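# Slide a card sheet under a lifted plastic crate

## Task

Push the flat card sheet underneath the plastic crate until clearly more than half of the sheet sits below it. It is the sheet that should travel. The crate must stay close to its starting spot and heading throughout, and the crate and sheet may only shift together very slightly. Anything inside the crate has to still be inside at the end. Raise or tilt the crate just enough that the sheet slides in without resistance, and do not tip it steeply. The attempt fails if most of the sheet is jammed in by force, if the crate settles onto the sheet before more than half is beneath it, or if either the crate or the sheet is still noticeably lifted at the finish.

## Robot and tools

Robot: two arms. left_arm carries a left hand and sits on the +y side, with its base near (-0.053, +0.316, +0.010) m. right_arm carries a right hand, with its base near (+0.005, -0.321, +0.002) m. Arm names do not match image sides. Each hand has index, middle and ring fingers plus a thumb.

Scene frame: the origin is at table-top height, halfway between the nominal arm bases. +z points up and +x points out over the table. Reported positions (end_effector_position in metres, end_effector_quat_wxyz) and Hand target are in this frame. They can be off by a few centimetres, more at long reach.

Hand point axes (right hand): +z runs along the straight fingers toward the tips, +x runs across the palm away from the thumb, and +y points out of the palm face, which lies at y = -0.062. On the left hand, +x points toward the thumb instead. A rigid mast near the wrist on the palm side (x +0.05 to +0.10, z -0.16 to -0.11, out to y +0.06; x sign flipped on the left hand) can collide with things. Straight fingertips end about 0.12 m beyond the hand point along +z. Fingertips carry rubber caps; the rest of the hand is hard plastic.

execute_actions(actions, cameras). actions is a list of actions, and each action takes 0.5 s. An action is a table of up to 15 rows, one row per 1/30 s step. If fewer rows are given, the last one is held for the remaining steps. Every row has exactly 48 numbers in [-1, 1], always covering both arms, in this order:
1-6: left_arm dx, dy, dz, rx, ry, rz.
7-22: left hand motor goals.
23: left current_limit. 24: left speed.
25-30: right_arm dx, dy, dz, rx, ry, rz.
31-46: right hand motor goals.
47: right current_limit. 48: right speed.

Arm numbers are offsets, not poses. They are measured from that arm's Hand target as it stood when the action began, along the Hand target's own axes. Every row in an action is relative to that same starting target, not to the row before it. Sending the same offset in a new action moves the arm further. Scale: 1.0 equals 0.6 m of travel or 180 degrees of turn. rx, ry, rz form a single rotation vector. All zeros asks the arm to reach its current target again.

Hand motor goals are absolute angles, each mapped linearly between the hinge's two stops. Order: index_mcp, index_abd, index_pip, index_dip, middle_mcp, middle_abd, middle_pip, middle_dip, ring_mcp, ring_abd, ring_pip, ring_dip, thumb_cmc, thumb_axl, thumb_mcp, thumb_ipl. Straight values: _mcp -0.75, _abd 0.00, _pip -0.58, _dip -0.70, thumb_cmc -0.71, thumb_axl -0.68, thumb_mcp -0.23, thumb_ipl -0.17. Moving toward +1 curls the fingers toward the palm, swings _abd away from the thumb, and brings thumb_cmc around in front of the palm. A 0 is a real goal, not 'keep as is'. To leave a hand unchanged, send back its hand_goal, hand_current_limit and hand_speed.

current_limit maps -1..+1 to 0..550 mA (floor 11 mA). speed sets hinge speed to (speed+1)/2 of 8.5 rad/s. Both start at +0.4 and -0.6, and the last values sent stay in effect.

cameras: a list of names, ["all"], or []. If it is omitted, images come back only when actions is empty. Available cameras: cam_head_left and cam_head_right (896x504, a stereo pair on one bar), cam_high (896x504, on the far side looking back), cam_left_wrist and cam_right_wrist (616x616 fisheye). An unknown name makes the whole call invalid. An empty actions list returns the current state and images.

zoom_image(camera, region): gives a closer look at part of that camera's most recent image. region is [x0, y0, x1, y1] in pixels from the top-left corner, at most 504 by 504. Only cameras in the latest image set can be used.

finished_scene(scene): ends the current scene, using its number, and cannot be undone. Call it only once the crate sits flat on more than half of the sheet and nothing is held up.

Results: each arm reports its pose, Hand target (your last command after clipping; the next offsets start from it), joint positions, velocities ("within noise" means at rest) and torques. Torques include the arm's own weight and carry offsets and noise; readings 3 and 4 wrap at ±28 N m. Per hand, in motor order: hand_goal, hand_measured, hand_current_ma, hand_state (moving / goal / blocked / overload). Some intermediate end_effector_position samples are also listed.

Motion behaviour: the commanded orientation is clipped to within 40 degrees of the current one, and position takes priority. Arms often stop a few centimetres short, and the right elbow sags under load. If the arm settles short, send the remaining gap as a further offset, and command higher when lifting. Very small moves may not start. To stop pressing on something, set the target back beyond the hand point.

Grip: a finger presses only while its goal lies past the object's surface. Current held at 495 mA or more for 5 s shuts a motor down for 10 s. Heavy holding, outstretched arms or straining toward unreachable poses heat the motors. MOTOR HOT appears at 85 °C, and at 100 °C the arm goes limp for 30 s or more.

Avoid: knocking the arms or hands into each other or gripping the other hand; hitting the table or heavy objects; dropping or releasing moving things; anything leaving the table; shoving the sheet in hard. Objects may get brief outside nudges. A sensible approach is for one hand to lift or tilt one edge of the crate a little while the other hand slides the sheet in flat, then lower the crate gently once most of the sheet is underneath.

Each tool is called after "Call:" as name(argument=value, ...), one argument or row to a line, values as JSON.

## Session

Call:
execute_actions(
  actions=[],
)

Call:
zoom_image(
  camera="cam_high",
  region=[300, 90, 540, 250],
)

Call:
zoom_image(
  camera="cam_head_left",
  region=[250, 160, 650, 400],
)

Scene clock: 0.00 s.
left_arm: end_effector_position=(+0.4073, +0.5139, +0.2803) hand_goal=(-0.754, +0.000, -0.576, -0.696, -0.754, +0.000, -0.576, -0.696, -0.754, +0.000, -0.576, -0.696, -0.714, -0.678, -0.226, -0.168) hand_measured=(-0.754, +0.000, -0.576, -0.696, -0.754, +0.000, -0.576, -0.696, -0.754, +0.000, -0.576, -0.696, -0.714, -0.678, -0.226, -0.168) hand_current_ma=(+0, +0, +0, +0, +0, +0, +0, +0, +0, +0, +0, +0, +0, +0, +0, +0) hand_state=(goal, goal, goal, goal, goal, goal, goal, goal, goal, goal, goal, goal, goal, goal, goal, goal) hand_current_limit=0.40 hand_speed=-0.60 end_effector_quat_wxyz=(+0.748, +0.206, +0.630, +0.002) | right_arm: end_effector_position=(+0.5873, -0.5863, +0.3499) hand_goal=(-0.754, +0.000, -0.576, -0.696, -0.754, +0.000, -0.576, -0.696, -0.754, +0.000, -0.576, -0.696, -0.714, -0.678, -0.226, -0.168) hand_measured=(-0.754, +0.000, -0.576, -0.696, -0.754, +0.000, -0.576, -0.696, -0.754, +0.000, -0.576, -0.696, -0.714, -0.678, -0.226, -0.168) hand_current_ma=(+0, +0, +0, +0, +0, +0, +0, +0, +0, +0, +0, +0, +0, +0, +0, +0) hand_state=(goal, goal, goal, goal, goal, goal, goal, goal, goal, goal, goal, goal, goal, goal, goal, goal) hand_current_limit=0.40 hand_speed=-0.60 end_effector_quat_wxyz=(+0.237, +0.248, +0.897, +0.279)
Joint positions: left_arm=[0.558 1.305 0.471 1.019 0.86 -1.393] | right_arm=[-0.705 1.822 1.843 -1.353 -0.718 -1.653]
Joint velocities: within noise
Joint torques (N m): no reading
Heat: left arm: hottest elbow 35 °C; right arm: hottest elbow 36 °C.
Hand target: left_arm +0.4114, +0.5165, +0.2941; +0.755, +0.212, +0.621, +0.010 | right_arm +0.5888, -0.5875, +0.3703; +0.257, +0.239, +0.897, +0.270
camera_calibration:
cam_left_wrist: T_world_to_cam=[[-0.313008, -0.807286, 0.500316, 0.372753], [-0.711497, -0.149636, -0.686572, 0.518971], [0.629125, -0.570875, -0.527544, 0.311498], [0, 0, 0, 1]] pos_world=[0.28995, 0.556402, 0.334146]
cam_right_wrist: T_world_to_cam=[[0.773954, -0.0387227, 0.632057, -0.667109], [-0.30702, -0.895913, 0.321059, -0.512717], [0.553836, -0.442539, -0.705284, -0.215592], [0, 0, 0, 1]] pos_world=[0.478299, -0.58059, 0.43421]

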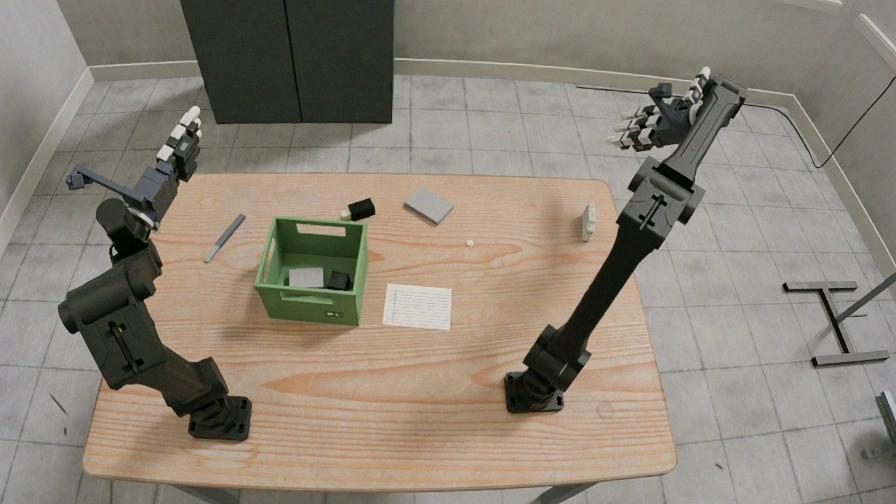

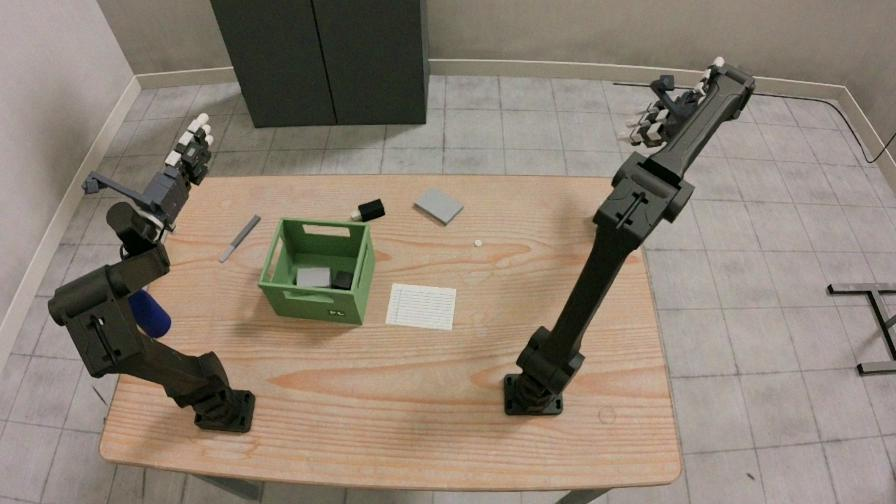

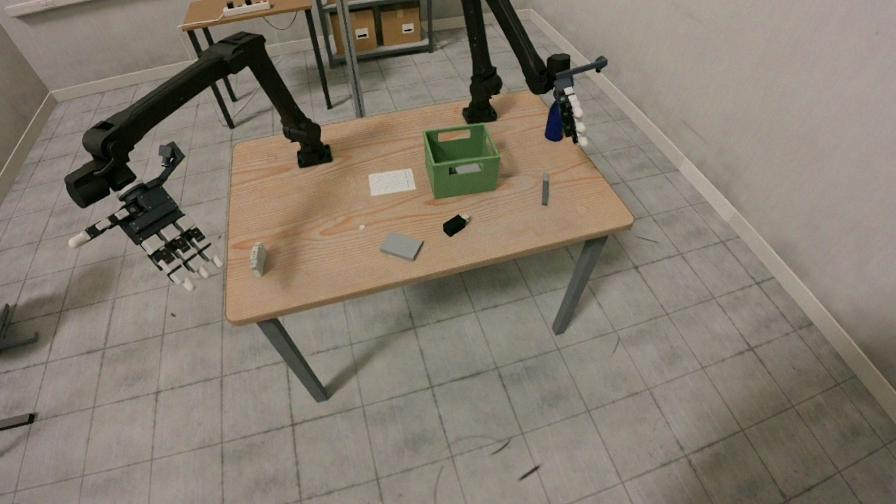

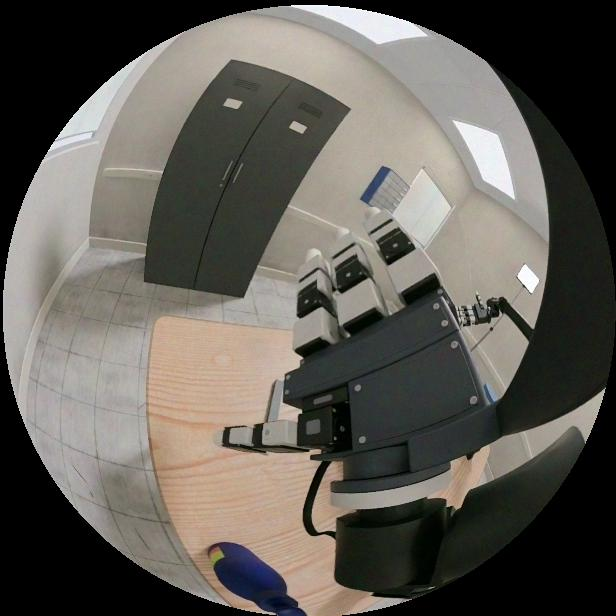

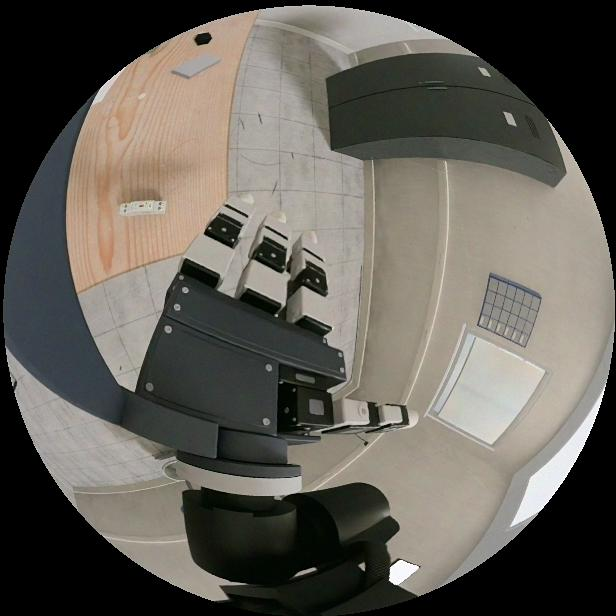

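Scaled by 2.100 from the camera's 896x504 image, which has a finer 1280x720 frame.

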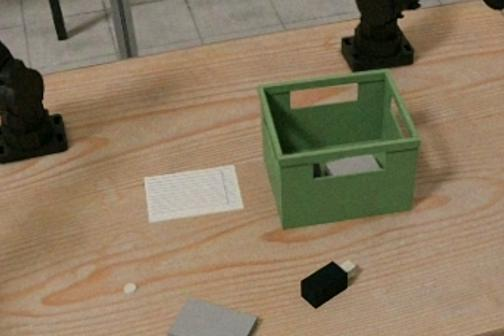

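Scaled by 1.260 from the camera's 896x504 image, which has a finer 1280x720 frame.

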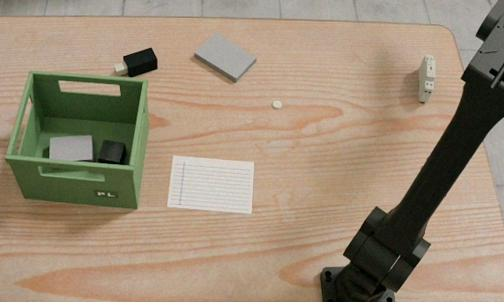

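Call:
execute_actions(
  actions=[
    [[0,0,0,0.0836,0.0752,0.0466,-0.75,0,-0.58,-0.7,-0.75,0,-0.58,-0.7,-0.75,0,-0.58,-0.7,-0.71,-0.68,-0.23,-0.17,0.4,-0.6,0,0,0,-0.0151,0.0976,-0.0347,-0.75,0,-0.58,-0.7,-0.75,0,-0.58,-0.7,-0.75,0,-0.58,-0.7,-0.71,-0.68,-0.23,-0.17,0.4,-0.6]],
    [[0,0,0,0.0836,0.0752,0.0466,-0.75,0,-0.58,-0.7,-0.75,0,-0.58,-0.7,-0.75,0,-0.58,-0.7,-0.71,-0.68,-0.23,-0.17,0.4,-0.6,0,0,0,-0.0151,0.0976,-0.0347,-0.75,0,-0.58,-0.7,-0.75,0,-0.58,-0.7,-0.75,0,-0.58,-0.7,-0.71,-0.68,-0.23,-0.17,0.4,-0.6]],
    [[0,0,0,0.0836,0.0752,0.0466,-0.75,0,-0.58,-0.7,-0.75,0,-0.58,-0.7,-0.75,0,-0.58,-0.7,-0.71,-0.68,-0.23,-0.17,0.4,-0.6,0.0762,0.0371,0.0723,0,0,0,-0.75,0,-0.58,-0.7,-0.75,0,-0.58,-0.7,0.07,0,0.3,0.17,-0.71,-0.68,-0.23,-0.17,0.4,-0.6]],
    [[0,0,0,0.0836,0.0752,0.0466,-0.75,0,-0.58,-0.7,-0.75,0,-0.58,-0.7,-0.75,0,-0.58,-0.7,-0.71,-0.68,-0.23,-0.17,0.4,-0.6,0.0762,0.0371,0.0723,0,0,0,-0.75,0,-0.58,-0.7,-0.75,0,-0.58,-0.7,0.07,0,0.3,0.17,-0.71,-0.68,-0.23,-0.17,0.4,-0.6]],
    [[0,0,0,0.0836,0.0752,0.0466,-0.75,0,-0.58,-0.7,-0.75,0,-0.58,-0.7,-0.75,0,-0.58,-0.7,-0.71,-0.68,-0.23,-0.17,0.4,-0.6,0.0762,0.0371,0.0723,0,0,0,-0.75,0,-0.58,-0.7,-0.75,0,-0.58,-0.7,0.07,0,0.3,0.17,-0.71,-0.68,-0.23,-0.17,0.4,-0.6]],
    [[-0.0933,-0.0597,-0.0062,0,0,0,-0.75,0,-0.58,-0.7,-0.75,0,-0.58,-0.7,-0.75,0,-0.58,-0.7,-0.71,-0.68,-0.23,-0.17,0.4,-0.6,0.0762,0.0371,0.0723,0,0,0,-0.75,0,-0.58,-0.7,-0.75,0,-0.58,-0.7,0.07,0,0.3,0.17,-0.71,-0.68,-0.23,-0.17,0.4,-0.6]],
    [[-0.0933,-0.0597,-0.0062,0,0,0,-0.75,0,-0.58,-0.7,-0.75,0,-0.58,-0.7,-0.75,0,-0.58,-0.7,-0.71,-0.68,-0.23,-0.17,0.4,-0.6,0.0762,0.0371,0.0723,0,0,0,-0.75,0,-0.58,-0.7,-0.75,0,-0.58,-0.7,0.07,0,0.3,0.17,-0.71,-0.68,-0.23,-0.17,0.4,-0.6]],
    [[-0.0933,-0.0597,-0.0062,0,0,0,-0.75,0,-0.58,-0.7,-0.75,0,-0.58,-0.7,-0.75,0,-0.58,-0.7,-0.71,-0.68,-0.23,-0.17,0.4,-0.6,0.0762,0.0371,0.0723,0,0,0,-0.75,0,-0.58,-0.7,-0.75,0,-0.58,-0.7,0.07,0,0.3,0.17,-0.71,-0.68,-0.23,-0.17,0.4,-0.6]],
  ],
  cameras=["cam_head_left"],
)

Scene clock: 87.20 s.
left_arm: end_effector_position=(+0.2929, +0.3620, +0.3079) hand_goal=(-0.750, +0.000, -0.580, -0.700, -0.750, +0.000, -0.580, -0.700, -0.750, +0.000, -0.580, -0.700, -0.710, -0.680, -0.230, -0.170) hand_measured=(-0.750, +0.000, -0.578, -0.698, -0.750, +0.000, -0.578, -0.698, -0.750, +0.000, -0.578, -0.698, -0.712, -0.678, -0.226, -0.168) hand_current_ma=(+0, +0, +0, +0, +0, +0, +0, +0, +0, +0, +0, +0, +0, +0, +0, +0) hand_state=(goal, goal, goal, goal, goal, goal, goal, goal, goal, goal, goal, goal, goal, goal, goal, goal) hand_current_limit=0.40 hand_speed=-0.60 end_effector_quat_wxyz=(+0.008, +0.734, +0.679, +0.009) | right_arm: end_effector_position=(+0.3366, -0.2991, +0.2544) hand_goal=(-0.750, +0.000, -0.580, -0.700, -0.750, +0.000, -0.580, -0.700, +0.070, +0.000, +0.300, +0.170, -0.710, -0.680, -0.230, -0.170) hand_measured=(-0.756, +0.000, -0.580, -0.698, -0.756, +0.000, -0.580, -0.698, +0.056, +0.000, +0.296, +0.168, -0.718, -0.678, -0.226, -0.168) hand_current_ma=(-27, -2, +3, +8, -29, -2, +2, +8, -62, +0, -11, -8, -31, +9, +22, +12) hand_state=(goal, goal, goal, goal, goal, goal, goal, goal, goal, goal, goal, goal, goal, goal, goal, goal) hand_current_limit=0.40 hand_speed=-0.60 end_effector_quat_wxyz=(+0.004, +0.037, +0.938, +0.345)
Joint positions: left_arm=[0.12 1.01 1.157 -1.695 0.002 0.195] | right_arm=[-0.468 1.32 1.017 -1.603 -0.632 -2.076]
Joint torques (N m): left_arm=[-0.97 -4.01 7.31 0.01 -0.06 -0.18] | right_arm=[2.73 -10.93 7.88 0.49 -0.74 0]
Heat: left arm: hottest elbow 39 °C; right arm: hottest elbow 44 °C.
Hand target: left_arm +0.2908, +0.3577, +0.3052; +0.000, +0.735, +0.678, +0.000 | right_arm +0.3364, -0.2971, +0.2573; +0.013, +0.037, +0.939, +0.342
Off the commanded pose: left_arm 0.005 m, 1 deg | right_arm 0.003 m, 1 deg.
joint sent to its limit (left arm) — joint 4 (wrist pitch), lower limit. The joint targets still meet the commanded pose.
Step readings (end_effector_position of left_arm | right_arm):
0: (+0.4073, +0.5139, +0.2803) | (+0.5873, -0.5863, +0.3499)
1: (+0.4078, +0.5120, +0.2795) | (+0.5870, -0.5859, +0.3499)
2: (+0.4089, +0.5068, +0.2768) | (+0.5853, -0.5842, +0.3505)
4: (+0.4082, +0.4957, +0.2654) | (+0.5832, -0.5810, +0.3555)
8: (+0.4011, +0.4978, +0.2513) | (+0.5870, -0.5835, +0.3601)
15: (+0.4006, +0.5045, +0.2577) | (+0.5867, -0.5841, +0.3438)
16: (+0.4006, +0.5044, +0.2585) | (+0.5864, -0.5839, +0.3429)
17: (+0.4008, +0.5030, +0.2585) | (+0.5861, -0.5837, +0.3427)
19: (+0.4011, +0.5016, +0.2569) | (+0.5858, -0.5835, +0.3438)
23: (+0.4010, +0.5029, +0.2501) | (+0.5852, -0.5832, +0.3491)
30: (+0.3979, +0.5056, +0.2482) | (+0.5844, -0.5828, +0.3529)
31: (+0.3978, +0.5063, +0.2493) | (+0.5842, -0.5827, +0.3528)
32: (+0.3970, +0.5092, +0.2490) | (+0.5835, -0.5825, +0.3513)
34: (+0.3936, +0.5166, +0.2476) | (+0.5780, -0.5772, +0.3460)
38: (+0.3877, +0.5186, +0.2539) | (+0.5630, -0.5626, +0.3326)
45: (+0.3932, +0.5166, +0.2713) | (+0.5557, -0.5494, +0.3316)
46: (+0.3938, +0.5175, +0.2707) | (+0.5549, -0.5480, +0.3317)
47: (+0.3919, +0.5207, +0.2673) | (+0.5523, -0.5447, +0.3310)
49: (+0.3876, +0.5256, +0.2600) | (+0.5409, -0.5337, +0.3254)
53: (+0.3891, +0.5227, +0.2620) | (+0.5216, -0.5123, +0.3174)
60: (+0.3956, +0.5169, +0.2731) | (+0.5126, -0.4972, +0.3200)
61: (+0.3948, +0.5177, +0.2726) | (+0.5115, -0.4965, +0.3198)
62: (+0.3915, +0.5212, +0.2702) | (+0.5090, -0.4939, +0.3182)
64: (+0.3860, +0.5283, +0.2671) | (+0.4972, -0.4838, +0.3106)
68: (+0.3928, +0.5239, +0.2724) | (+0.4776, -0.4617, +0.2995)
75: (+0.3968, +0.5148, +0.2741) | (+0.4699, -0.4473, +0.3029)
76: (+0.3963, +0.5146, +0.2737) | (+0.4690, -0.4467, +0.3030)
77: (+0.3963, +0.5131, +0.2739) | (+0.4667, -0.4440, +0.3019)
79: (+0.3929, +0.5071, +0.2749) | (+0.4544, -0.4342, +0.2953)
83: (+0.3798, +0.4813, +0.2837) | (+0.4341, -0.4105, +0.2842)
90: (+0.3729, +0.4676, +0.3031) | (+0.4273, -0.3976, +0.2861)
91: (+0.3725, +0.4677, +0.3022) | (+0.4265, -0.3971, +0.2861)
92: (+0.3707, +0.4655, +0.3000) | (+0.4242, -0.3946, +0.2849)
94: (+0.3608, +0.4557, +0.2916) | (+0.4118, -0.3844, +0.2777)
98: (+0.3406, +0.4252, +0.2875) | (+0.3871, -0.3584, +0.2675)
105: (+0.3327, +0.4146, +0.3044) | (+0.3809, -0.3475, +0.2714)
106: (+0.3323, +0.4146, +0.3042) | (+0.3804, -0.3471, +0.2711)
107: (+0.3309, +0.4129, +0.3025) | (+0.3793, -0.3447, +0.2699)
109: (+0.3228, +0.4016, +0.2964) | (+0.3684, -0.3349, +0.2621)
113: (+0.3033, +0.3702, +0.2951) | (+0.3421, -0.3087, +0.2506)
120: (+0.2939, +0.3609, +0.3097) | (+0.3362, -0.2989, +0.2545)
Images, in order (width x height): cam_head_left 896x504.

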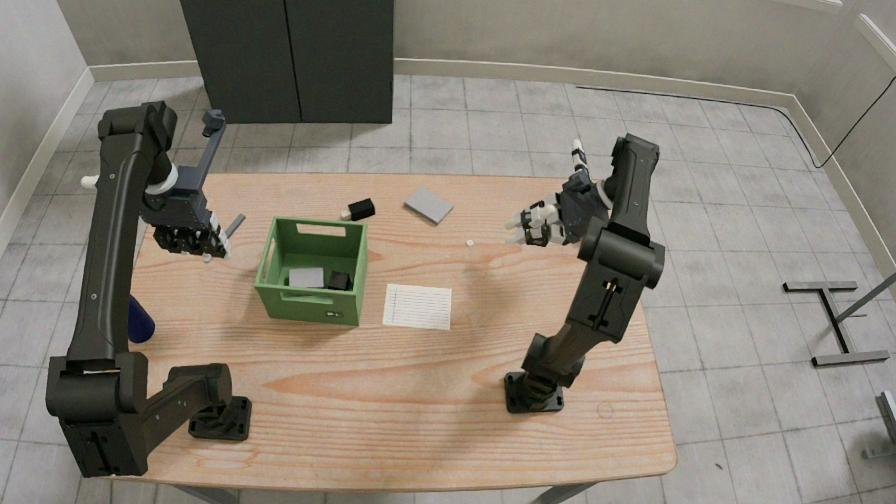

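Call:
execute_actions(
  actions=[
    [[-0.0933,-0.0597,-0.0062,0,0,0,-0.75,0,-0.58,-0.7,-0.75,0,-0.58,-0.7,-0.75,0,-0.58,-0.7,-0.71,-0.68,-0.23,-0.17,0.4,-0.6,0.0762,0.0371,0.0723,0,0,0,-0.75,0,-0.58,-0.7,-0.75,0,-0.58,-0.7,0.07,0,0.3,0.17,-0.71,-0.68,-0.23,-0.17,0.4,-0.6]],
    [[-0.0933,-0.0597,-0.0062,0,0,0,-0.75,0,0.08,-0.04,-0.75,0,0.08,-0.04,-1,0,-0.58,-0.7,-0.71,-0.68,-0.23,-0.17,0.4,-0.6,0.0762,0.0371,0.0723,0,0,0,-0.75,0,-0.58,-0.7,-0.75,0,-0.58,-0.7,0.07,0,0.3,0.17,-0.71,-0.68,-0.23,-0.17,0.4,-0.6]],
    [[-0.0933,-0.0597,-0.0062,0,0,0,-0.75,0,0.08,-0.04,-0.75,0,0.08,-0.04,-1,0,-0.58,-0.7,-0.71,-0.68,-0.23,-0.17,0.4,-0.6,0.0762,0.0371,0.0723,0,0,0,-0.75,0,-0.58,-0.7,-0.75,0,-0.58,-0.7,0.07,0,0.3,0.17,-0.71,-0.68,-0.23,-0.17,0.4,-0.6]],
    [[-0.0933,-0.0597,-0.0062,0,0,0,-0.75,0,0.08,-0.04,-0.75,0,0.08,-0.04,-1,0,-0.58,-0.7,-0.71,-0.68,-0.23,-0.17,0.4,-0.6,0,0,0,0,0,0,-0.75,0,-0.58,-0.7,-0.75,0,-0.58,-0.7,0.07,0,0.3,0.17,-0.71,-0.68,-0.23,-0.17,0.4,-0.6]],
    [[0,0,0.1,0,0,0,-0.75,0,0.08,-0.04,-0.75,0,0.08,-0.04,-1,0,-0.58,-0.7,-0.71,-0.68,-0.23,-0.17,0.4,-0.6,0,0,0,0,0,0,-0.75,0,-0.58,-0.7,-0.75,0,-0.58,-0.7,0.07,0,0.3,0.17,-0.71,-0.68,-0.23,-0.17,0.4,-0.6]],
  ],
  cameras=["cam_head_left","cam_high"],
)

Scene clock: 116.03 s.
left_arm: end_effector_position=(+0.1279, +0.1458, +0.2614) hand_goal=(-0.750, +0.000, +0.080, -0.040, -0.750, +0.000, +0.080, -0.040, -1.000, +0.000, -0.580, -0.700, -0.710, -0.680, -0.230, -0.170) hand_measured=(-0.750, +0.000, +0.074, -0.044, -0.750, +0.000, +0.074, -0.044, -0.994, +0.000, -0.578, -0.698, -0.710, -0.678, -0.226, -0.168) hand_current_ma=(+0, +0, -1, +0, +0, +0, -1, +0, +1, +0, +0, +0, +0, +0, +0, +0) hand_state=(goal, goal, goal, goal, goal, goal, goal, goal, goal, goal, goal, goal, goal, goal, goal, goal) hand_current_limit=0.40 hand_speed=-0.60 end_effector_quat_wxyz=(-0.002, +0.740, +0.672, +0.002) | right_arm: end_effector_position=(+0.2106, -0.1534, +0.2009) hand_goal=(-0.750, +0.000, -0.580, -0.700, -0.750, +0.000, -0.580, -0.700, +0.070, +0.000, +0.300, +0.170, -0.710, -0.680, -0.230, -0.170) hand_measured=(-0.756, +0.000, -0.580, -0.698, -0.756, +0.000, -0.580, -0.698, +0.058, +0.000, +0.298, +0.168, -0.718, -0.678, -0.226, -0.168) hand_current_ma=(-27, -1, +3, +8, -29, -1, +2, +8, -56, +0, -10, -8, -32, +9, +20, +12) hand_state=(goal, goal, goal, goal, goal, goal, goal, goal, goal, goal, goal, goal, goal, goal, goal, goal) hand_current_limit=0.40 hand_speed=-0.60 end_effector_quat_wxyz=(+0.006, +0.040, +0.938, +0.343)
Joint positions: left_arm=[-1.096 0.866 0.96 -1.669 -0.003 -1.002] | right_arm=[-0.031 0.771 0.528 -1.307 -0.701 -1.514]
Joint torques (N m): left_arm=[1.26 -2.26 7.32 0.5 0.06 -0.15] | right_arm=[3.19 -3.08 8.76 1.5 -0.56 0]
Heat: left arm: hottest elbow 38 °C; right arm: hottest elbow 41 °C.
Hand target: left_arm +0.1300, +0.1461, +0.2599; +0.000, +0.735, +0.678, +0.000 | right_arm +0.2101, -0.1519, +0.2008; +0.013, +0.037, +0.939, +0.342
Off the commanded pose: left_arm 0.003 m, 1 deg | right_arm 0.002 m, 1 deg.
Step readings (end_effector_position of left_arm | right_arm):
0: (+0.2929, +0.3620, +0.3078) | (+0.3366, -0.2991, +0.2544)
1: (+0.2926, +0.3618, +0.3074) | (+0.3361, -0.2987, +0.2538)
2: (+0.2913, +0.3601, +0.3062) | (+0.3350, -0.2962, +0.2523)
4: (+0.2834, +0.3465, +0.3008) | (+0.3242, -0.2862, +0.2443)
8: (+0.2642, +0.3150, +0.3009) | (+0.2956, -0.2589, +0.2336)
15: (+0.2541, +0.3062, +0.3137) | (+0.2921, -0.2506, +0.2373)
16: (+0.2537, +0.3060, +0.3129) | (+0.2921, -0.2503, +0.2367)
17: (+0.2522, +0.3042, +0.3117) | (+0.2913, -0.2479, +0.2351)
19: (+0.2441, +0.2897, +0.3067) | (+0.2812, -0.2377, +0.2278)
23: (+0.2241, +0.2588, +0.3073) | (+0.2513, -0.2111, +0.2168)
30: (+0.2138, +0.2511, +0.3146) | (+0.2487, -0.2025, +0.2188)
31: (+0.2133, +0.2508, +0.3145) | (+0.2490, -0.2021, +0.2183)
32: (+0.2119, +0.2489, +0.3138) | (+0.2484, -0.2001, +0.2169)
34: (+0.2033, +0.2333, +0.3128) | (+0.2378, -0.1892, +0.2111)
38: (+0.1823, +0.2026, +0.3144) | (+0.2062, -0.1654, +0.1999)
45: (+0.1726, +0.1973, +0.3146) | (+0.2044, -0.1545, +0.2012)
46: (+0.1718, +0.1974, +0.3143) | (+0.2053, -0.1542, +0.2013)
47: (+0.1699, +0.1961, +0.3141) | (+0.2061, -0.1540, +0.2013)
49: (+0.1585, +0.1824, +0.3123) | (+0.2074, -0.1535, +0.2011)
53: (+0.1341, +0.1553, +0.3061) | (+0.2091, -0.1534, +0.2011)
60: (+0.1292, +0.1510, +0.2969) | (+0.2102, -0.1534, +0.2010)
61: (+0.1293, +0.1515, +0.2964) | (+0.2103, -0.1534, +0.2010)
62: (+0.1290, +0.1515, +0.2956) | (+0.2103, -0.1533, +0.2010)
64: (+0.1282, +0.1494, +0.2916) | (+0.2104, -0.1534, +0.2010)
68: (+0.1274, +0.1474, +0.2732) | (+0.2105, -0.1534, +0.2009)
75: (+0.1277, +0.1461, +0.2614) | (+0.2106, -0.1534, +0.2010)
Images, in order (width x height): cam_head_left 896x504, cam_high 896x504.

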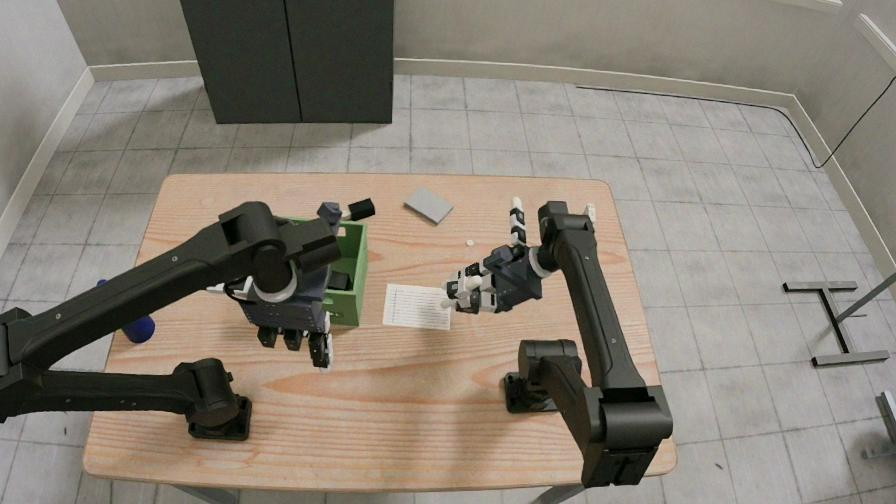

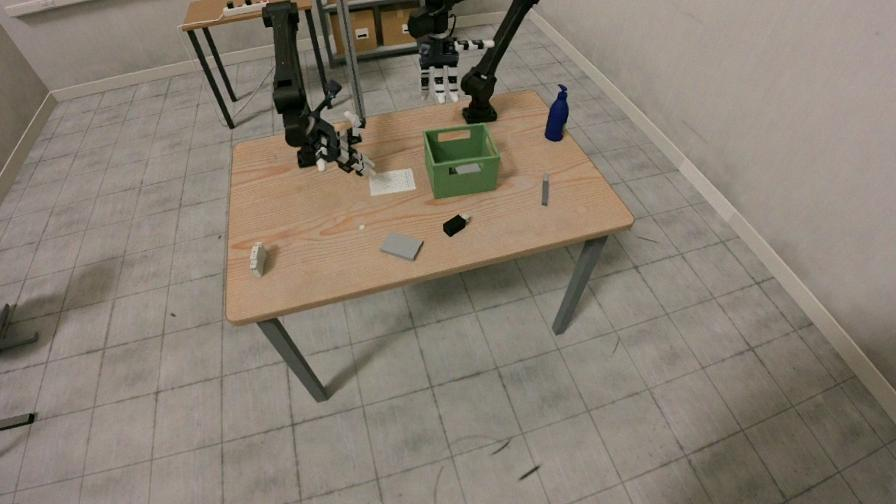

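Call:
execute_actions(
  actions=[
    [[0,0,0.145,0,0,0,-0.75,0,0.08,-0.04,-0.75,0,0.08,-0.04,-1,0,-0.58,-0.7,-0.71,-0.68,-0.23,-0.17,0.4,-0.6,0,0,0,0,0,0,-0.75,0,-0.58,-0.7,-0.75,0,-0.58,-0.7,0.07,0,0.3,0.17,-0.71,-0.68,-0.23,-0.17,0.4,-0.6]],
  ],
  cameras=["cam_high"],
)

Call:
zoom_image(
  camera="cam_high",
  region=[400, 90, 520, 210],
)

Scene clock: 120.37 s.
left_arm: end_effector_position=(+0.1272, +0.1454, +0.1753) hand_goal=(-0.750, +0.000, +0.080, -0.040, -0.750, +0.000, +0.080, -0.040, -1.000, +0.000, -0.580, -0.700, -0.710, -0.680, -0.230, -0.170) hand_measured=(-0.750, +0.000, +0.074, -0.042, -0.750, +0.000, +0.076, -0.044, -0.994, +0.000, -0.578, -0.698, -0.710, -0.678, -0.226, -0.168) hand_current_ma=(+0, +0, -1, +0, +0, +0, +0, +0, +1, +0, +0, +0, +0, +0, +0, +0) hand_state=(goal, goal, goal, goal, goal, goal, goal, goal, goal, goal, goal, goal, goal, goal, goal, goal) hand_current_limit=0.40 hand_speed=-0.60 end_effector_quat_wxyz=(+0.001, +0.740, +0.672, -0.001) | right_arm: end_effector_position=(+0.2106, -0.1534, +0.2009) hand_goal=(-0.750, +0.000, -0.580, -0.700, -0.750, +0.000, -0.580, -0.700, +0.070, +0.000, +0.300, +0.170, -0.710, -0.680, -0.230, -0.170) hand_measured=(-0.756, +0.000, -0.580, -0.698, -0.756, +0.000, -0.580, -0.698, +0.058, +0.000, +0.298, +0.168, -0.718, -0.678, -0.226, -0.168) hand_current_ma=(-27, -1, +3, +8, -29, -1, +2, +8, -56, +0, -10, -8, -32, +9, +20, +12) hand_state=(goal, goal, goal, goal, goal, goal, goal, goal, goal, goal, goal, goal, goal, goal, goal, goal) hand_current_limit=0.40 hand_speed=-0.60 end_effector_quat_wxyz=(+0.006, +0.040, +0.938, +0.343)
Joint positions: left_arm=[-1.096 0.867 0.735 -1.437 0.002 -1.002] | right_arm=[-0.031 0.771 0.528 -1.307 -0.701 -1.514]
Joint torques (N m): left_arm=[1.26 -1.73 7.41 0.42 -0.1 -0.1] | right_arm=[3.19 -3.08 8.76 1.5 -0.56 0]
Heat: left arm: hottest elbow 38 °C; right arm: hottest elbow 41 °C.
Hand target: left_arm +0.1301, +0.1461, +0.1730; +0.000, +0.735, +0.678, +0.000 | right_arm +0.2101, -0.1519, +0.2008; +0.013, +0.037, +0.939, +0.342
Off the commanded pose: left_arm 0.004 m, 1 deg | right_arm 0.002 m, 1 deg.
Step readings (end_effector_position of left_arm | right_arm):
0: (+0.1279, +0.1458, +0.2614) | (+0.2106, -0.1534, +0.2009)
1: (+0.1278, +0.1457, +0.2602) | (+0.2106, -0.1534, +0.2009)
2: (+0.1284, +0.1443, +0.2561) | (+0.2106, -0.1534, +0.2009)
4: (+0.1281, +0.1437, +0.2338) | (+0.2106, -0.1534, +0.2009)
8: (+0.1224, +0.1544, +0.1859) | (+0.2106, -0.1534, +0.2009)
15: (+0.1262, +0.1472, +0.1751) | (+0.2106, -0.1534, +0.2009)
Images, in order (width x height): cam_high 896x504.

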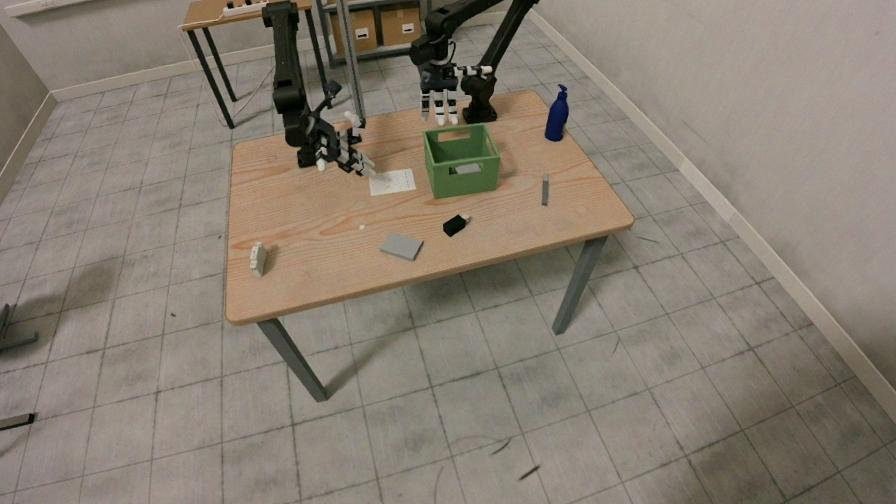

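Scaled by 4.200 from the camera's 896x504 image, which has a finer 1280x720 frame.

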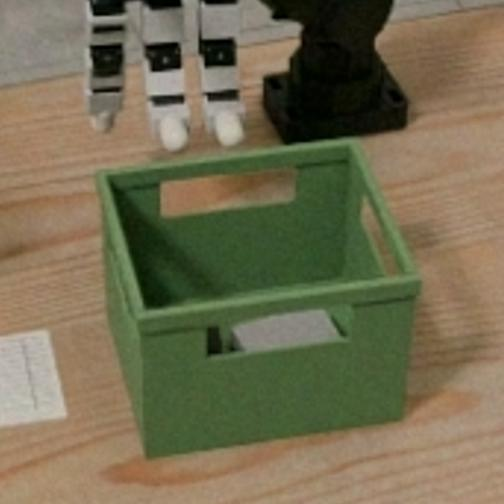

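Call:
execute_actions(
  actions=[
    [[0,0.045,0.022,0,0,0,-0.75,0,0.08,-0.04,-0.75,0,0.08,-0.04,-1,0,-0.58,-0.7,-0.71,-0.68,-0.23,-0.17,0.4,-0.6,0,0,0,0,0,0,-0.75,0,-0.58,-0.7,-0.75,0,-0.58,-0.7,0.07,0,0.3,0.17,-0.71,-0.68,-0.23,-0.17,0.4,-0.6]],
  ],
  cameras=["cam_high","cam_left_wrist"],
)

Call:
zoom_image(
  camera="cam_high",
  region=[415, 90, 505, 180],
)

Scene clock: 137.40 s.
left_arm: end_effector_position=(+0.1540, +0.1421, +0.1644) hand_goal=(-0.750, +0.000, +0.080, -0.040, -0.750, +0.000, +0.080, -0.040, -1.000, +0.000, -0.580, -0.700, -0.710, -0.680, -0.230, -0.170) hand_measured=(-0.750, +0.000, +0.074, -0.042, -0.750, +0.000, +0.076, -0.044, -0.996, +0.000, -0.578, -0.698, -0.710, -0.678, -0.226, -0.168) hand_current_ma=(+0, +0, -1, +0, +0, +0, +0, +0, +1, +0, +0, +0, +0, +0, +0, +0) hand_state=(goal, goal, goal, goal, goal, goal, goal, goal, goal, goal, goal, goal, goal, goal, goal, goal) hand_current_limit=0.40 hand_speed=-0.60 end_effector_quat_wxyz=(+0.003, +0.736, +0.677, +0.000) | right_arm: end_effector_position=(+0.2106, -0.1534, +0.2009) hand_goal=(-0.750, +0.000, -0.580, -0.700, -0.750, +0.000, -0.580, -0.700, +0.070, +0.000, +0.300, +0.170, -0.710, -0.680, -0.230, -0.170) hand_measured=(-0.756, +0.000, -0.580, -0.698, -0.756, +0.000, -0.580, -0.698, +0.058, +0.000, +0.298, +0.168, -0.718, -0.678, -0.226, -0.168) hand_current_ma=(-27, -1, +3, +8, -29, -1, +2, +8, -56, +0, -10, -8, -32, +9, +20, +12) hand_state=(goal, goal, goal, goal, goal, goal, goal, goal, goal, goal, goal, goal, goal, goal, goal, goal) hand_current_limit=0.40 hand_speed=-0.60 end_effector_quat_wxyz=(+0.006, +0.040, +0.938, +0.343)
Joint positions: left_arm=[-1 0.926 0.735 -1.374 -0.001 -0.92] | right_arm=[-0.031 0.771 0.528 -1.307 -0.701 -1.514]
Joint torques (N m): left_arm=[2.14 -2.73 7.06 0.53 0.02 0.13] | right_arm=[3.19 -3.08 8.76 1.5 -0.56 0]
Heat: left arm: hottest elbow 39 °C; right arm: hottest elbow 40 °C.
Hand target: left_arm +0.1570, +0.1439, +0.1598; +0.000, +0.735, +0.678, +0.000 | right_arm +0.2101, -0.1519, +0.2008; +0.013, +0.037, +0.939, +0.342
Off the commanded pose: left_arm 0.006 m, 0 deg | right_arm 0.002 m, 1 deg.
Step readings (end_effector_position of left_arm | right_arm):
0: (+0.1272, +0.1454, +0.1753) | (+0.2106, -0.1534, +0.2009)
1: (+0.1273, +0.1453, +0.1754) | (+0.2106, -0.1534, +0.2009)
2: (+0.1285, +0.1449, +0.1751) | (+0.2106, -0.1534, +0.2009)
4: (+0.1351, +0.1443, +0.1734) | (+0.2106, -0.1534, +0.2009)
8: (+0.1489, +0.1461, +0.1674) | (+0.2106, -0.1534, +0.2009)
15: (+0.1536, +0.1431, +0.1644) | (+0.2106, -0.1534, +0.2009)
camera_calibration:
cam_left_wrist: T_world_to_cam=[[-0.723447, -0.690277, -0.011896, 0.18208], [-0.496215, 0.507925, 0.704118, -0.151745], [-0.479994, 0.515295, -0.709983, 0.243957], [0, 0, 0, 1]] pos_world=[0.173525, 0.0770504, 0.282218]
Images, in order (width x height): cam_high 896x504, cam_left_wrist 616x616.

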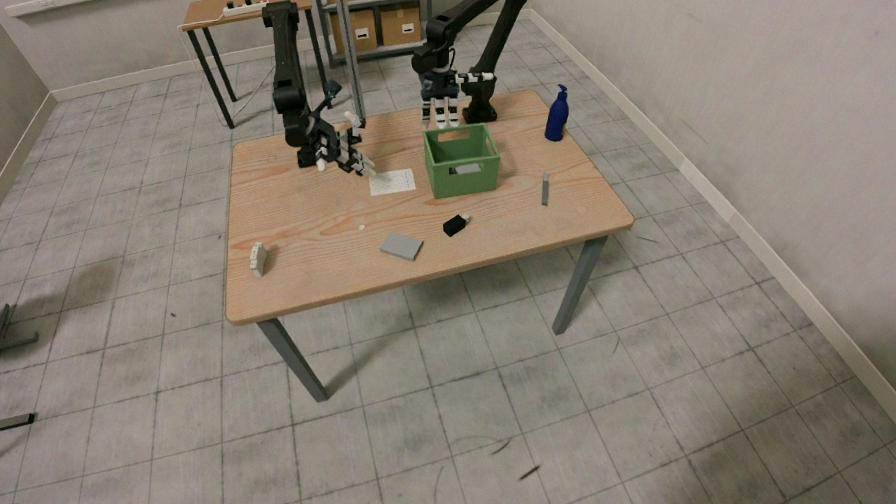

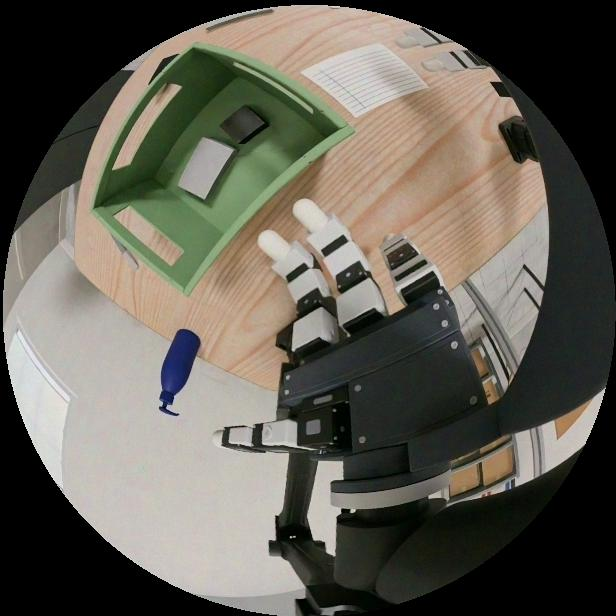

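Scaled by 5.600 from the camera's 896x504 image, which has a finer 1280x720 frame.

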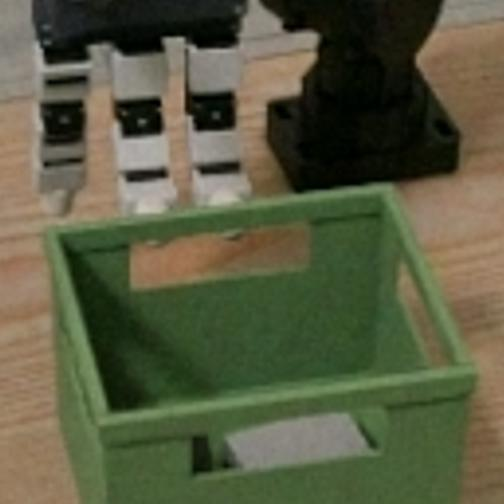

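Call:
execute_actions(
  actions=[
    [[0.013,0.018,0.011,0,0,0,-0.75,0,0.08,-0.04,-0.75,0,0.08,-0.04,-1,0,-0.58,-0.7,-0.71,-0.68,-0.23,-0.17,0.4,-0.6,0,0,0,0,0,0,-0.75,0,-0.58,-0.7,-0.75,0,-0.58,-0.7,0.07,0,0.3,0.17,-0.71,-0.68,-0.23,-0.17,0.4,-0.6]],
    [[0,0.027,0,0,0,0,-0.75,0,0.08,-0.04,-0.75,0,0.08,-0.04,-1,0,-0.58,-0.7,-0.71,-0.68,-0.23,-0.17,0.4,-0.6,0,0,0,0,0,0,-0.75,0,-0.58,-0.7,-0.75,0,-0.58,-0.7,0.07,0,0.3,0.17,-0.71,-0.68,-0.23,-0.17,0.4,-0.6]],
  ],
  cameras=["cam_high"],
)

Call:
zoom_image(
  camera="cam_high",
  region=[415, 90, 505, 180],
)

Scene clock: 150.97 s.
left_arm: end_effector_position=(+0.1768, +0.1537, +0.1487) hand_goal=(-0.750, +0.000, +0.080, -0.040, -0.750, +0.000, +0.080, -0.040, -1.000, +0.000, -0.580, -0.700, -0.710, -0.680, -0.230, -0.170) hand_measured=(-0.754, +0.000, +0.076, -0.042, -0.750, +0.000, +0.076, -0.044, -0.996, +0.000, -0.578, -0.698, -0.710, -0.678, -0.226, -0.168) hand_current_ma=(+0, +0, +0, +0, +0, +0, +0, +0, +1, +0, +0, +0, +0, +0, +0, +0) hand_state=(goal, goal, goal, goal, goal, goal, goal, goal, goal, goal, goal, goal, goal, goal, goal, goal) hand_current_limit=0.40 hand_speed=-0.60 end_effector_quat_wxyz=(-0.009, +0.734, +0.679, +0.001) | right_arm: end_effector_position=(+0.2106, -0.1534, +0.2009) hand_goal=(-0.750, +0.000, -0.580, -0.700, -0.750, +0.000, -0.580, -0.700, +0.070, +0.000, +0.300, +0.170, -0.710, -0.680, -0.230, -0.170) hand_measured=(-0.756, +0.000, -0.580, -0.698, -0.756, +0.000, -0.580, -0.698, +0.058, +0.000, +0.298, +0.168, -0.718, -0.678, -0.226, -0.168) hand_current_ma=(-27, -1, +3, +8, -29, -1, +2, +8, -56, +0, -10, -8, -32, +9, +20, +12) hand_state=(goal, goal, goal, goal, goal, goal, goal, goal, goal, goal, goal, goal, goal, goal, goal, goal) hand_current_limit=0.40 hand_speed=-0.60 end_effector_quat_wxyz=(+0.006, +0.040, +0.938, +0.343)
Joint positions: left_arm=[-0.89 0.969 0.719 -1.339 -0.001 -0.814] | right_arm=[-0.031 0.771 0.528 -1.307 -0.701 -1.514]
Joint torques (N m): left_arm=[1.44 -2.37 8.53 0.47 0.01 0.18] | right_arm=[3.19 -3.02 8.76 1.5 -0.56 0]
Heat: left arm: hottest elbow 39 °C; right arm: hottest elbow 40 °C.
Hand target: left_arm +0.1845, +0.1495, +0.1531; +0.000, +0.735, +0.678, +0.000 | right_arm +0.2101, -0.1519, +0.2008; +0.013, +0.037, +0.939, +0.342
Off the commanded pose: left_arm 0.010 m, 1 deg | right_arm 0.002 m, 1 deg.
Step readings (end_effector_position of left_arm | right_arm):
0: (+0.1541, +0.1421, +0.1644) | (+0.2106, -0.1534, +0.2009)
1: (+0.1541, +0.1422, +0.1643) | (+0.2106, -0.1534, +0.2009)
2: (+0.1548, +0.1424, +0.1638) | (+0.2106, -0.1534, +0.2009)
4: (+0.1574, +0.1445, +0.1621) | (+0.2106, -0.1534, +0.2009)
8: (+0.1630, +0.1507, +0.1584) | (+0.2106, -0.1534, +0.2009)
15: (+0.1649, +0.1498, +0.1573) | (+0.2106, -0.1534, +0.2009)
16: (+0.1651, +0.1497, +0.1573) | (+0.2106, -0.1534, +0.2009)
17: (+0.1660, +0.1499, +0.1569) | (+0.2106, -0.1534, +0.2009)
19: (+0.1688, +0.1507, +0.1553) | (+0.2106, -0.1534, +0.2009)
23: (+0.1754, +0.1542, +0.1504) | (+0.2106, -0.1534, +0.2009)
30: (+0.1767, +0.1539, +0.1487) | (+0.2106, -0.1534, +0.2009)
Images, in order (width x height): cam_high 896x504.

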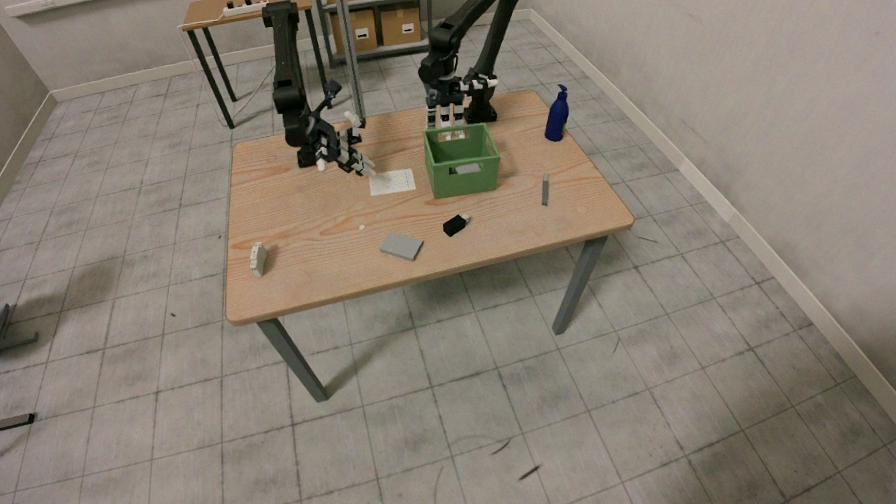

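Scaled by 5.600 from the camera's 896x504 image, which has a finer 1280x720 frame.

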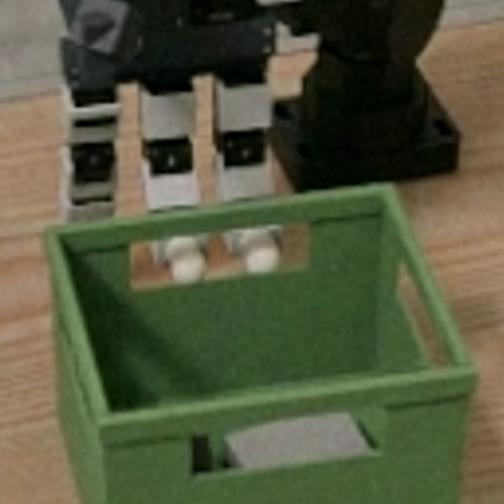

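Call:
execute_actions(
  actions=[
    [[0.003,0.003,-0.013,0,0,0,-0.75,0,0.08,-0.04,-0.75,0,0.08,-0.04,-1,0,-0.58,-0.7,-0.71,-0.68,-0.23,-0.17,0.4,-0.6,0,0,0,0,0,0,-0.75,0,-0.58,-0.7,-0.75,0,-0.58,-0.7,0.07,0,0.3,0.17,-0.71,-0.68,-0.23,-0.17,0.4,-0.6]],
    [[0,0.015,0,0,0,0,-0.75,0,0.08,-0.04,-0.75,0,0.08,-0.04,-1,0,-0.58,-0.7,-0.71,-0.68,-0.23,-0.17,0.4,-0.6,0,0,0,0,0,0,-0.75,0,-0.58,-0.7,-0.75,0,-0.58,-0.7,0.07,0,0.3,0.17,-0.71,-0.68,-0.23,-0.17,0.4,-0.6]],
  ],
  cameras=["cam_high"],
)

Call:
zoom_image(
  camera="cam_high",
  region=[415, 90, 505, 180],
)

Scene clock: 158.87 s.
left_arm: end_effector_position=(+0.1795, +0.1576, +0.1456) hand_goal=(-0.750, +0.000, +0.080, -0.040, -0.750, +0.000, +0.080, -0.040, -1.000, +0.000, -0.580, -0.700, -0.710, -0.680, -0.230, -0.170) hand_measured=(-0.764, +0.000, +0.078, -0.036, -0.756, +0.000, +0.076, -0.040, -0.996, +0.000, -0.578, -0.698, -0.710, -0.678, -0.226, -0.168) hand_current_ma=(-4, +0, +0, +0, -1, +0, +0, +0, +1, +0, +0, +0, +0, +0, +0, +0) hand_state=(goal, goal, goal, goal, goal, goal, goal, goal, goal, goal, goal, goal, goal, goal, goal, goal) hand_current_limit=0.40 hand_speed=-0.60 end_effector_quat_wxyz=(-0.017, +0.736, +0.676, -0.004) | right_arm: end_effector_position=(+0.2106, -0.1534, +0.2009) hand_goal=(-0.750, +0.000, -0.580, -0.700, -0.750, +0.000, -0.580, -0.700, +0.070, +0.000, +0.300, +0.170, -0.710, -0.680, -0.230, -0.170) hand_measured=(-0.756, +0.000, -0.580, -0.698, -0.756, +0.000, -0.580, -0.698, +0.058, +0.000, +0.298, +0.168, -0.718, -0.678, -0.226, -0.168) hand_current_ma=(-27, -1, +3, +8, -29, -1, +2, +8, -56, +0, -10, -8, -32, +9, +20, +12) hand_state=(goal, goal, goal, goal, goal, goal, goal, goal, goal, goal, goal, goal, goal, goal, goal, goal) hand_current_limit=0.40 hand_speed=-0.60 end_effector_quat_wxyz=(+0.006, +0.040, +0.938, +0.343)
Joint positions: left_arm=[-0.861 0.977 0.719 -1.347 0.008 -0.779] | right_arm=[-0.031 0.771 0.528 -1.307 -0.701 -1.514]
Joint torques (N m): left_arm=[1.44 -1.85 10.24 0.31 -0.4 0.15] | right_arm=[3.19 -3.08 8.76 1.48 -0.56 0]
Heat: left arm: hottest elbow 39 °C; right arm: hottest elbow 40 °C.
Hand target: left_arm +0.1954, +0.1505, +0.1609; +0.000, +0.735, +0.678, +0.000 | right_arm +0.2101, -0.1519, +0.2008; +0.013, +0.037, +0.939, +0.342
Off the commanded pose: left_arm 0.023 m, 2 deg | right_arm 0.002 m, 1 deg.
Step readings (end_effector_position of left_arm | right_arm):
0: (+0.1768, +0.1537, +0.1487) | (+0.2106, -0.1534, +0.2009)
1: (+0.1768, +0.1537, +0.1487) | (+0.2106, -0.1534, +0.2009)
2: (+0.1769, +0.1538, +0.1487) | (+0.2106, -0.1534, +0.2009)
4: (+0.1773, +0.1544, +0.1487) | (+0.2106, -0.1534, +0.2009)
8: (+0.1774, +0.1552, +0.1485) | (+0.2106, -0.1534, +0.2009)
15: (+0.1773, +0.1556, +0.1484) | (+0.2106, -0.1534, +0.2009)
16: (+0.1774, +0.1556, +0.1484) | (+0.2106, -0.1534, +0.2009)
17: (+0.1776, +0.1558, +0.1484) | (+0.2106, -0.1534, +0.2009)
19: (+0.1782, +0.1564, +0.1480) | (+0.2106, -0.1534, +0.2009)
23: (+0.1792, +0.1574, +0.1465) | (+0.2106, -0.1534, +0.2009)
30: (+0.1794, +0.1575, +0.1456) | (+0.2106, -0.1534, +0.2009)
Images, in order (width x height): cam_high 896x504.

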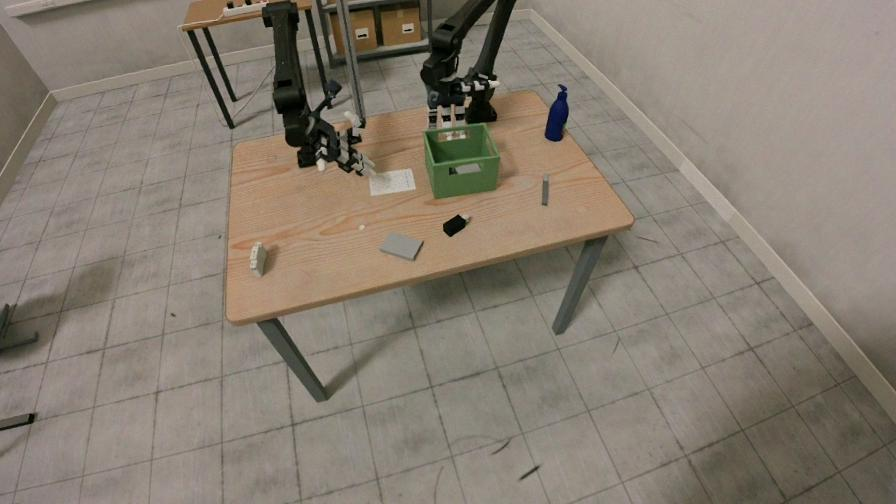

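Scaled by 5.600 from the camera's 896x504 image, which has a finer 1280x720 frame.

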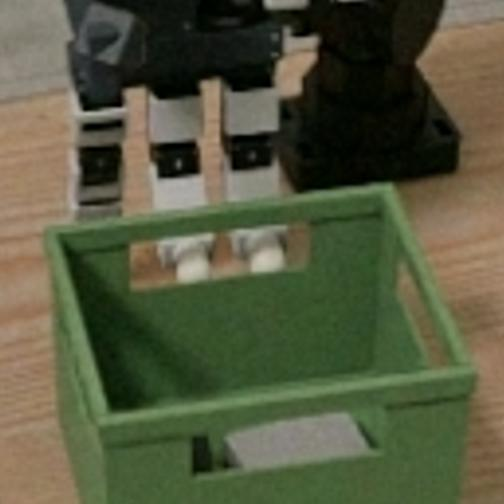

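Call:
execute_actions(
  actions=[
    [[0,-0.012,-0.013,0,0,0,-0.75,0,0.08,-0.04,-0.75,0,0.08,-0.04,-1,0,-0.58,-0.7,-0.71,-0.68,-0.23,-0.17,0.4,-0.6,0,0,0,0,0,0,-0.75,0,-0.58,-0.7,-0.75,0,-0.58,-0.7,0.07,0,0.3,0.17,-0.71,-0.68,-0.23,-0.17,0.4,-0.6]],
  ],
  cameras=["cam_left_wrist"],
)

Call:
zoom_image(
  camera="cam_left_wrist",
  region=[160, 80, 420, 340],
)

Scene clock: 170.43 s.
left_arm: end_effector_position=(+0.1772, +0.1621, +0.1454) hand_goal=(-0.750, +0.000, +0.080, -0.040, -0.750, +0.000, +0.080, -0.040, -1.000, +0.000, -0.580, -0.700, -0.710, -0.680, -0.230, -0.170) hand_measured=(-0.754, +0.000, +0.078, -0.038, -0.754, +0.000, +0.076, -0.040, -0.996, +0.000, -0.578, -0.698, -0.710, -0.678, -0.226, -0.168) hand_current_ma=(+0, +0, +0, +0, +0, +0, +0, +0, +1, +0, +0, +0, +0, +0, +0, +0) hand_state=(goal, goal, goal, goal, goal, goal, goal, goal, goal, goal, goal, goal, goal, goal, goal, goal) hand_current_limit=0.40 hand_speed=-0.60 end_effector_quat_wxyz=(-0.026, +0.736, +0.676, +0.000) | right_arm: end_effector_position=(+0.2106, -0.1534, +0.2009) hand_goal=(-0.750, +0.000, -0.580, -0.700, -0.750, +0.000, -0.580, -0.700, +0.070, +0.000, +0.300, +0.170, -0.710, -0.680, -0.230, -0.170) hand_measured=(-0.756, +0.000, -0.580, -0.698, -0.756, +0.000, -0.580, -0.698, +0.058, +0.000, +0.298, +0.168, -0.718, -0.678, -0.226, -0.168) hand_current_ma=(-27, -1, +3, +8, -29, -1, +2, +8, -56, +0, -10, -8, -32, +9, +20, +12) hand_state=(goal, goal, goal, goal, goal, goal, goal, goal, goal, goal, goal, goal, goal, goal, goal, goal) hand_current_limit=0.40 hand_speed=-0.60 end_effector_quat_wxyz=(+0.006, +0.040, +0.938, +0.343)
Joint positions: left_arm=[-0.861 0.977 0.719 -1.366 0.002 -0.778] | right_arm=[-0.031 0.771 0.528 -1.307 -0.701 -1.514]
Joint torques (N m): left_arm=[0.97 -4.19 10.77 -0.42 -0.11 -0.09] | right_arm=[3.19 -3.08 8.76 1.5 -0.56 -0.01]
Heat: left arm: hottest elbow 39 °C; right arm: hottest elbow 39 °C.
Hand target: left_arm +0.1882, +0.1511, +0.1687; +0.000, +0.735, +0.678, +0.000 | right_arm +0.2101, -0.1519, +0.2008; +0.013, +0.037, +0.939, +0.342
Off the commanded pose: left_arm 0.028 m, 3 deg | right_arm 0.002 m, 1 deg.
Step readings (end_effector_position of left_arm | right_arm):
0: (+0.1795, +0.1576, +0.1456) | (+0.2106, -0.1534, +0.2009)
1: (+0.1794, +0.1577, +0.1456) | (+0.2106, -0.1534, +0.2009)
2: (+0.1793, +0.1579, +0.1455) | (+0.2106, -0.1534, +0.2009)
4: (+0.1790, +0.1592, +0.1457) | (+0.2106, -0.1534, +0.2009)
8: (+0.1780, +0.1611, +0.1456) | (+0.2106, -0.1534, +0.2009)
15: (+0.1773, +0.1620, +0.1454) | (+0.2106, -0.1534, +0.2009)
camera_calibration:
cam_left_wrist: T_world_to_cam=[[-0.725498, -0.688104, -0.0128707, 0.21254], [-0.465998, 0.477388, 0.744947, -0.143269], [-0.506456, 0.546456, -0.666999, 0.22471], [0, 0, 0, 1]] pos_world=[0.20124, 0.0918504, 0.259345]
Images, in order (width x height): cam_left_wrist 616x616.

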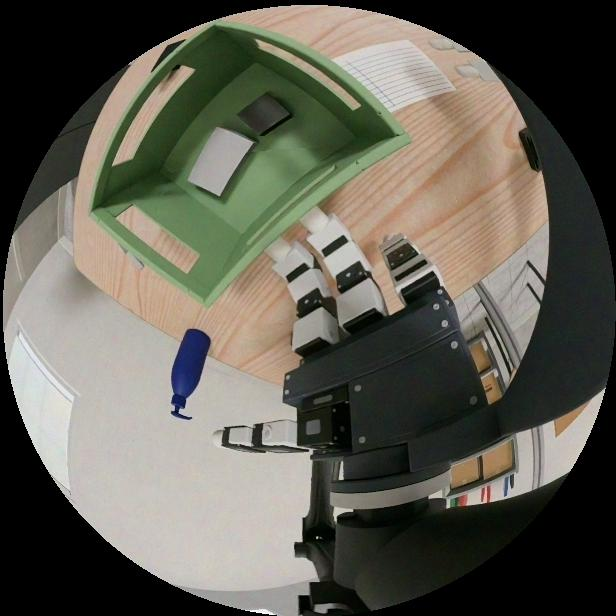

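Scaled by 1.938 from the camera's 616x616 image, which has a finer 880x880 frame.

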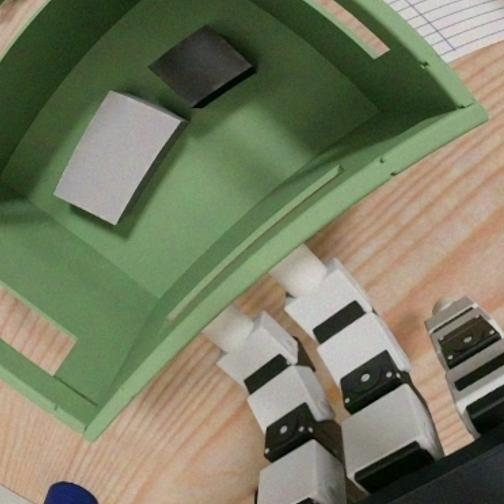

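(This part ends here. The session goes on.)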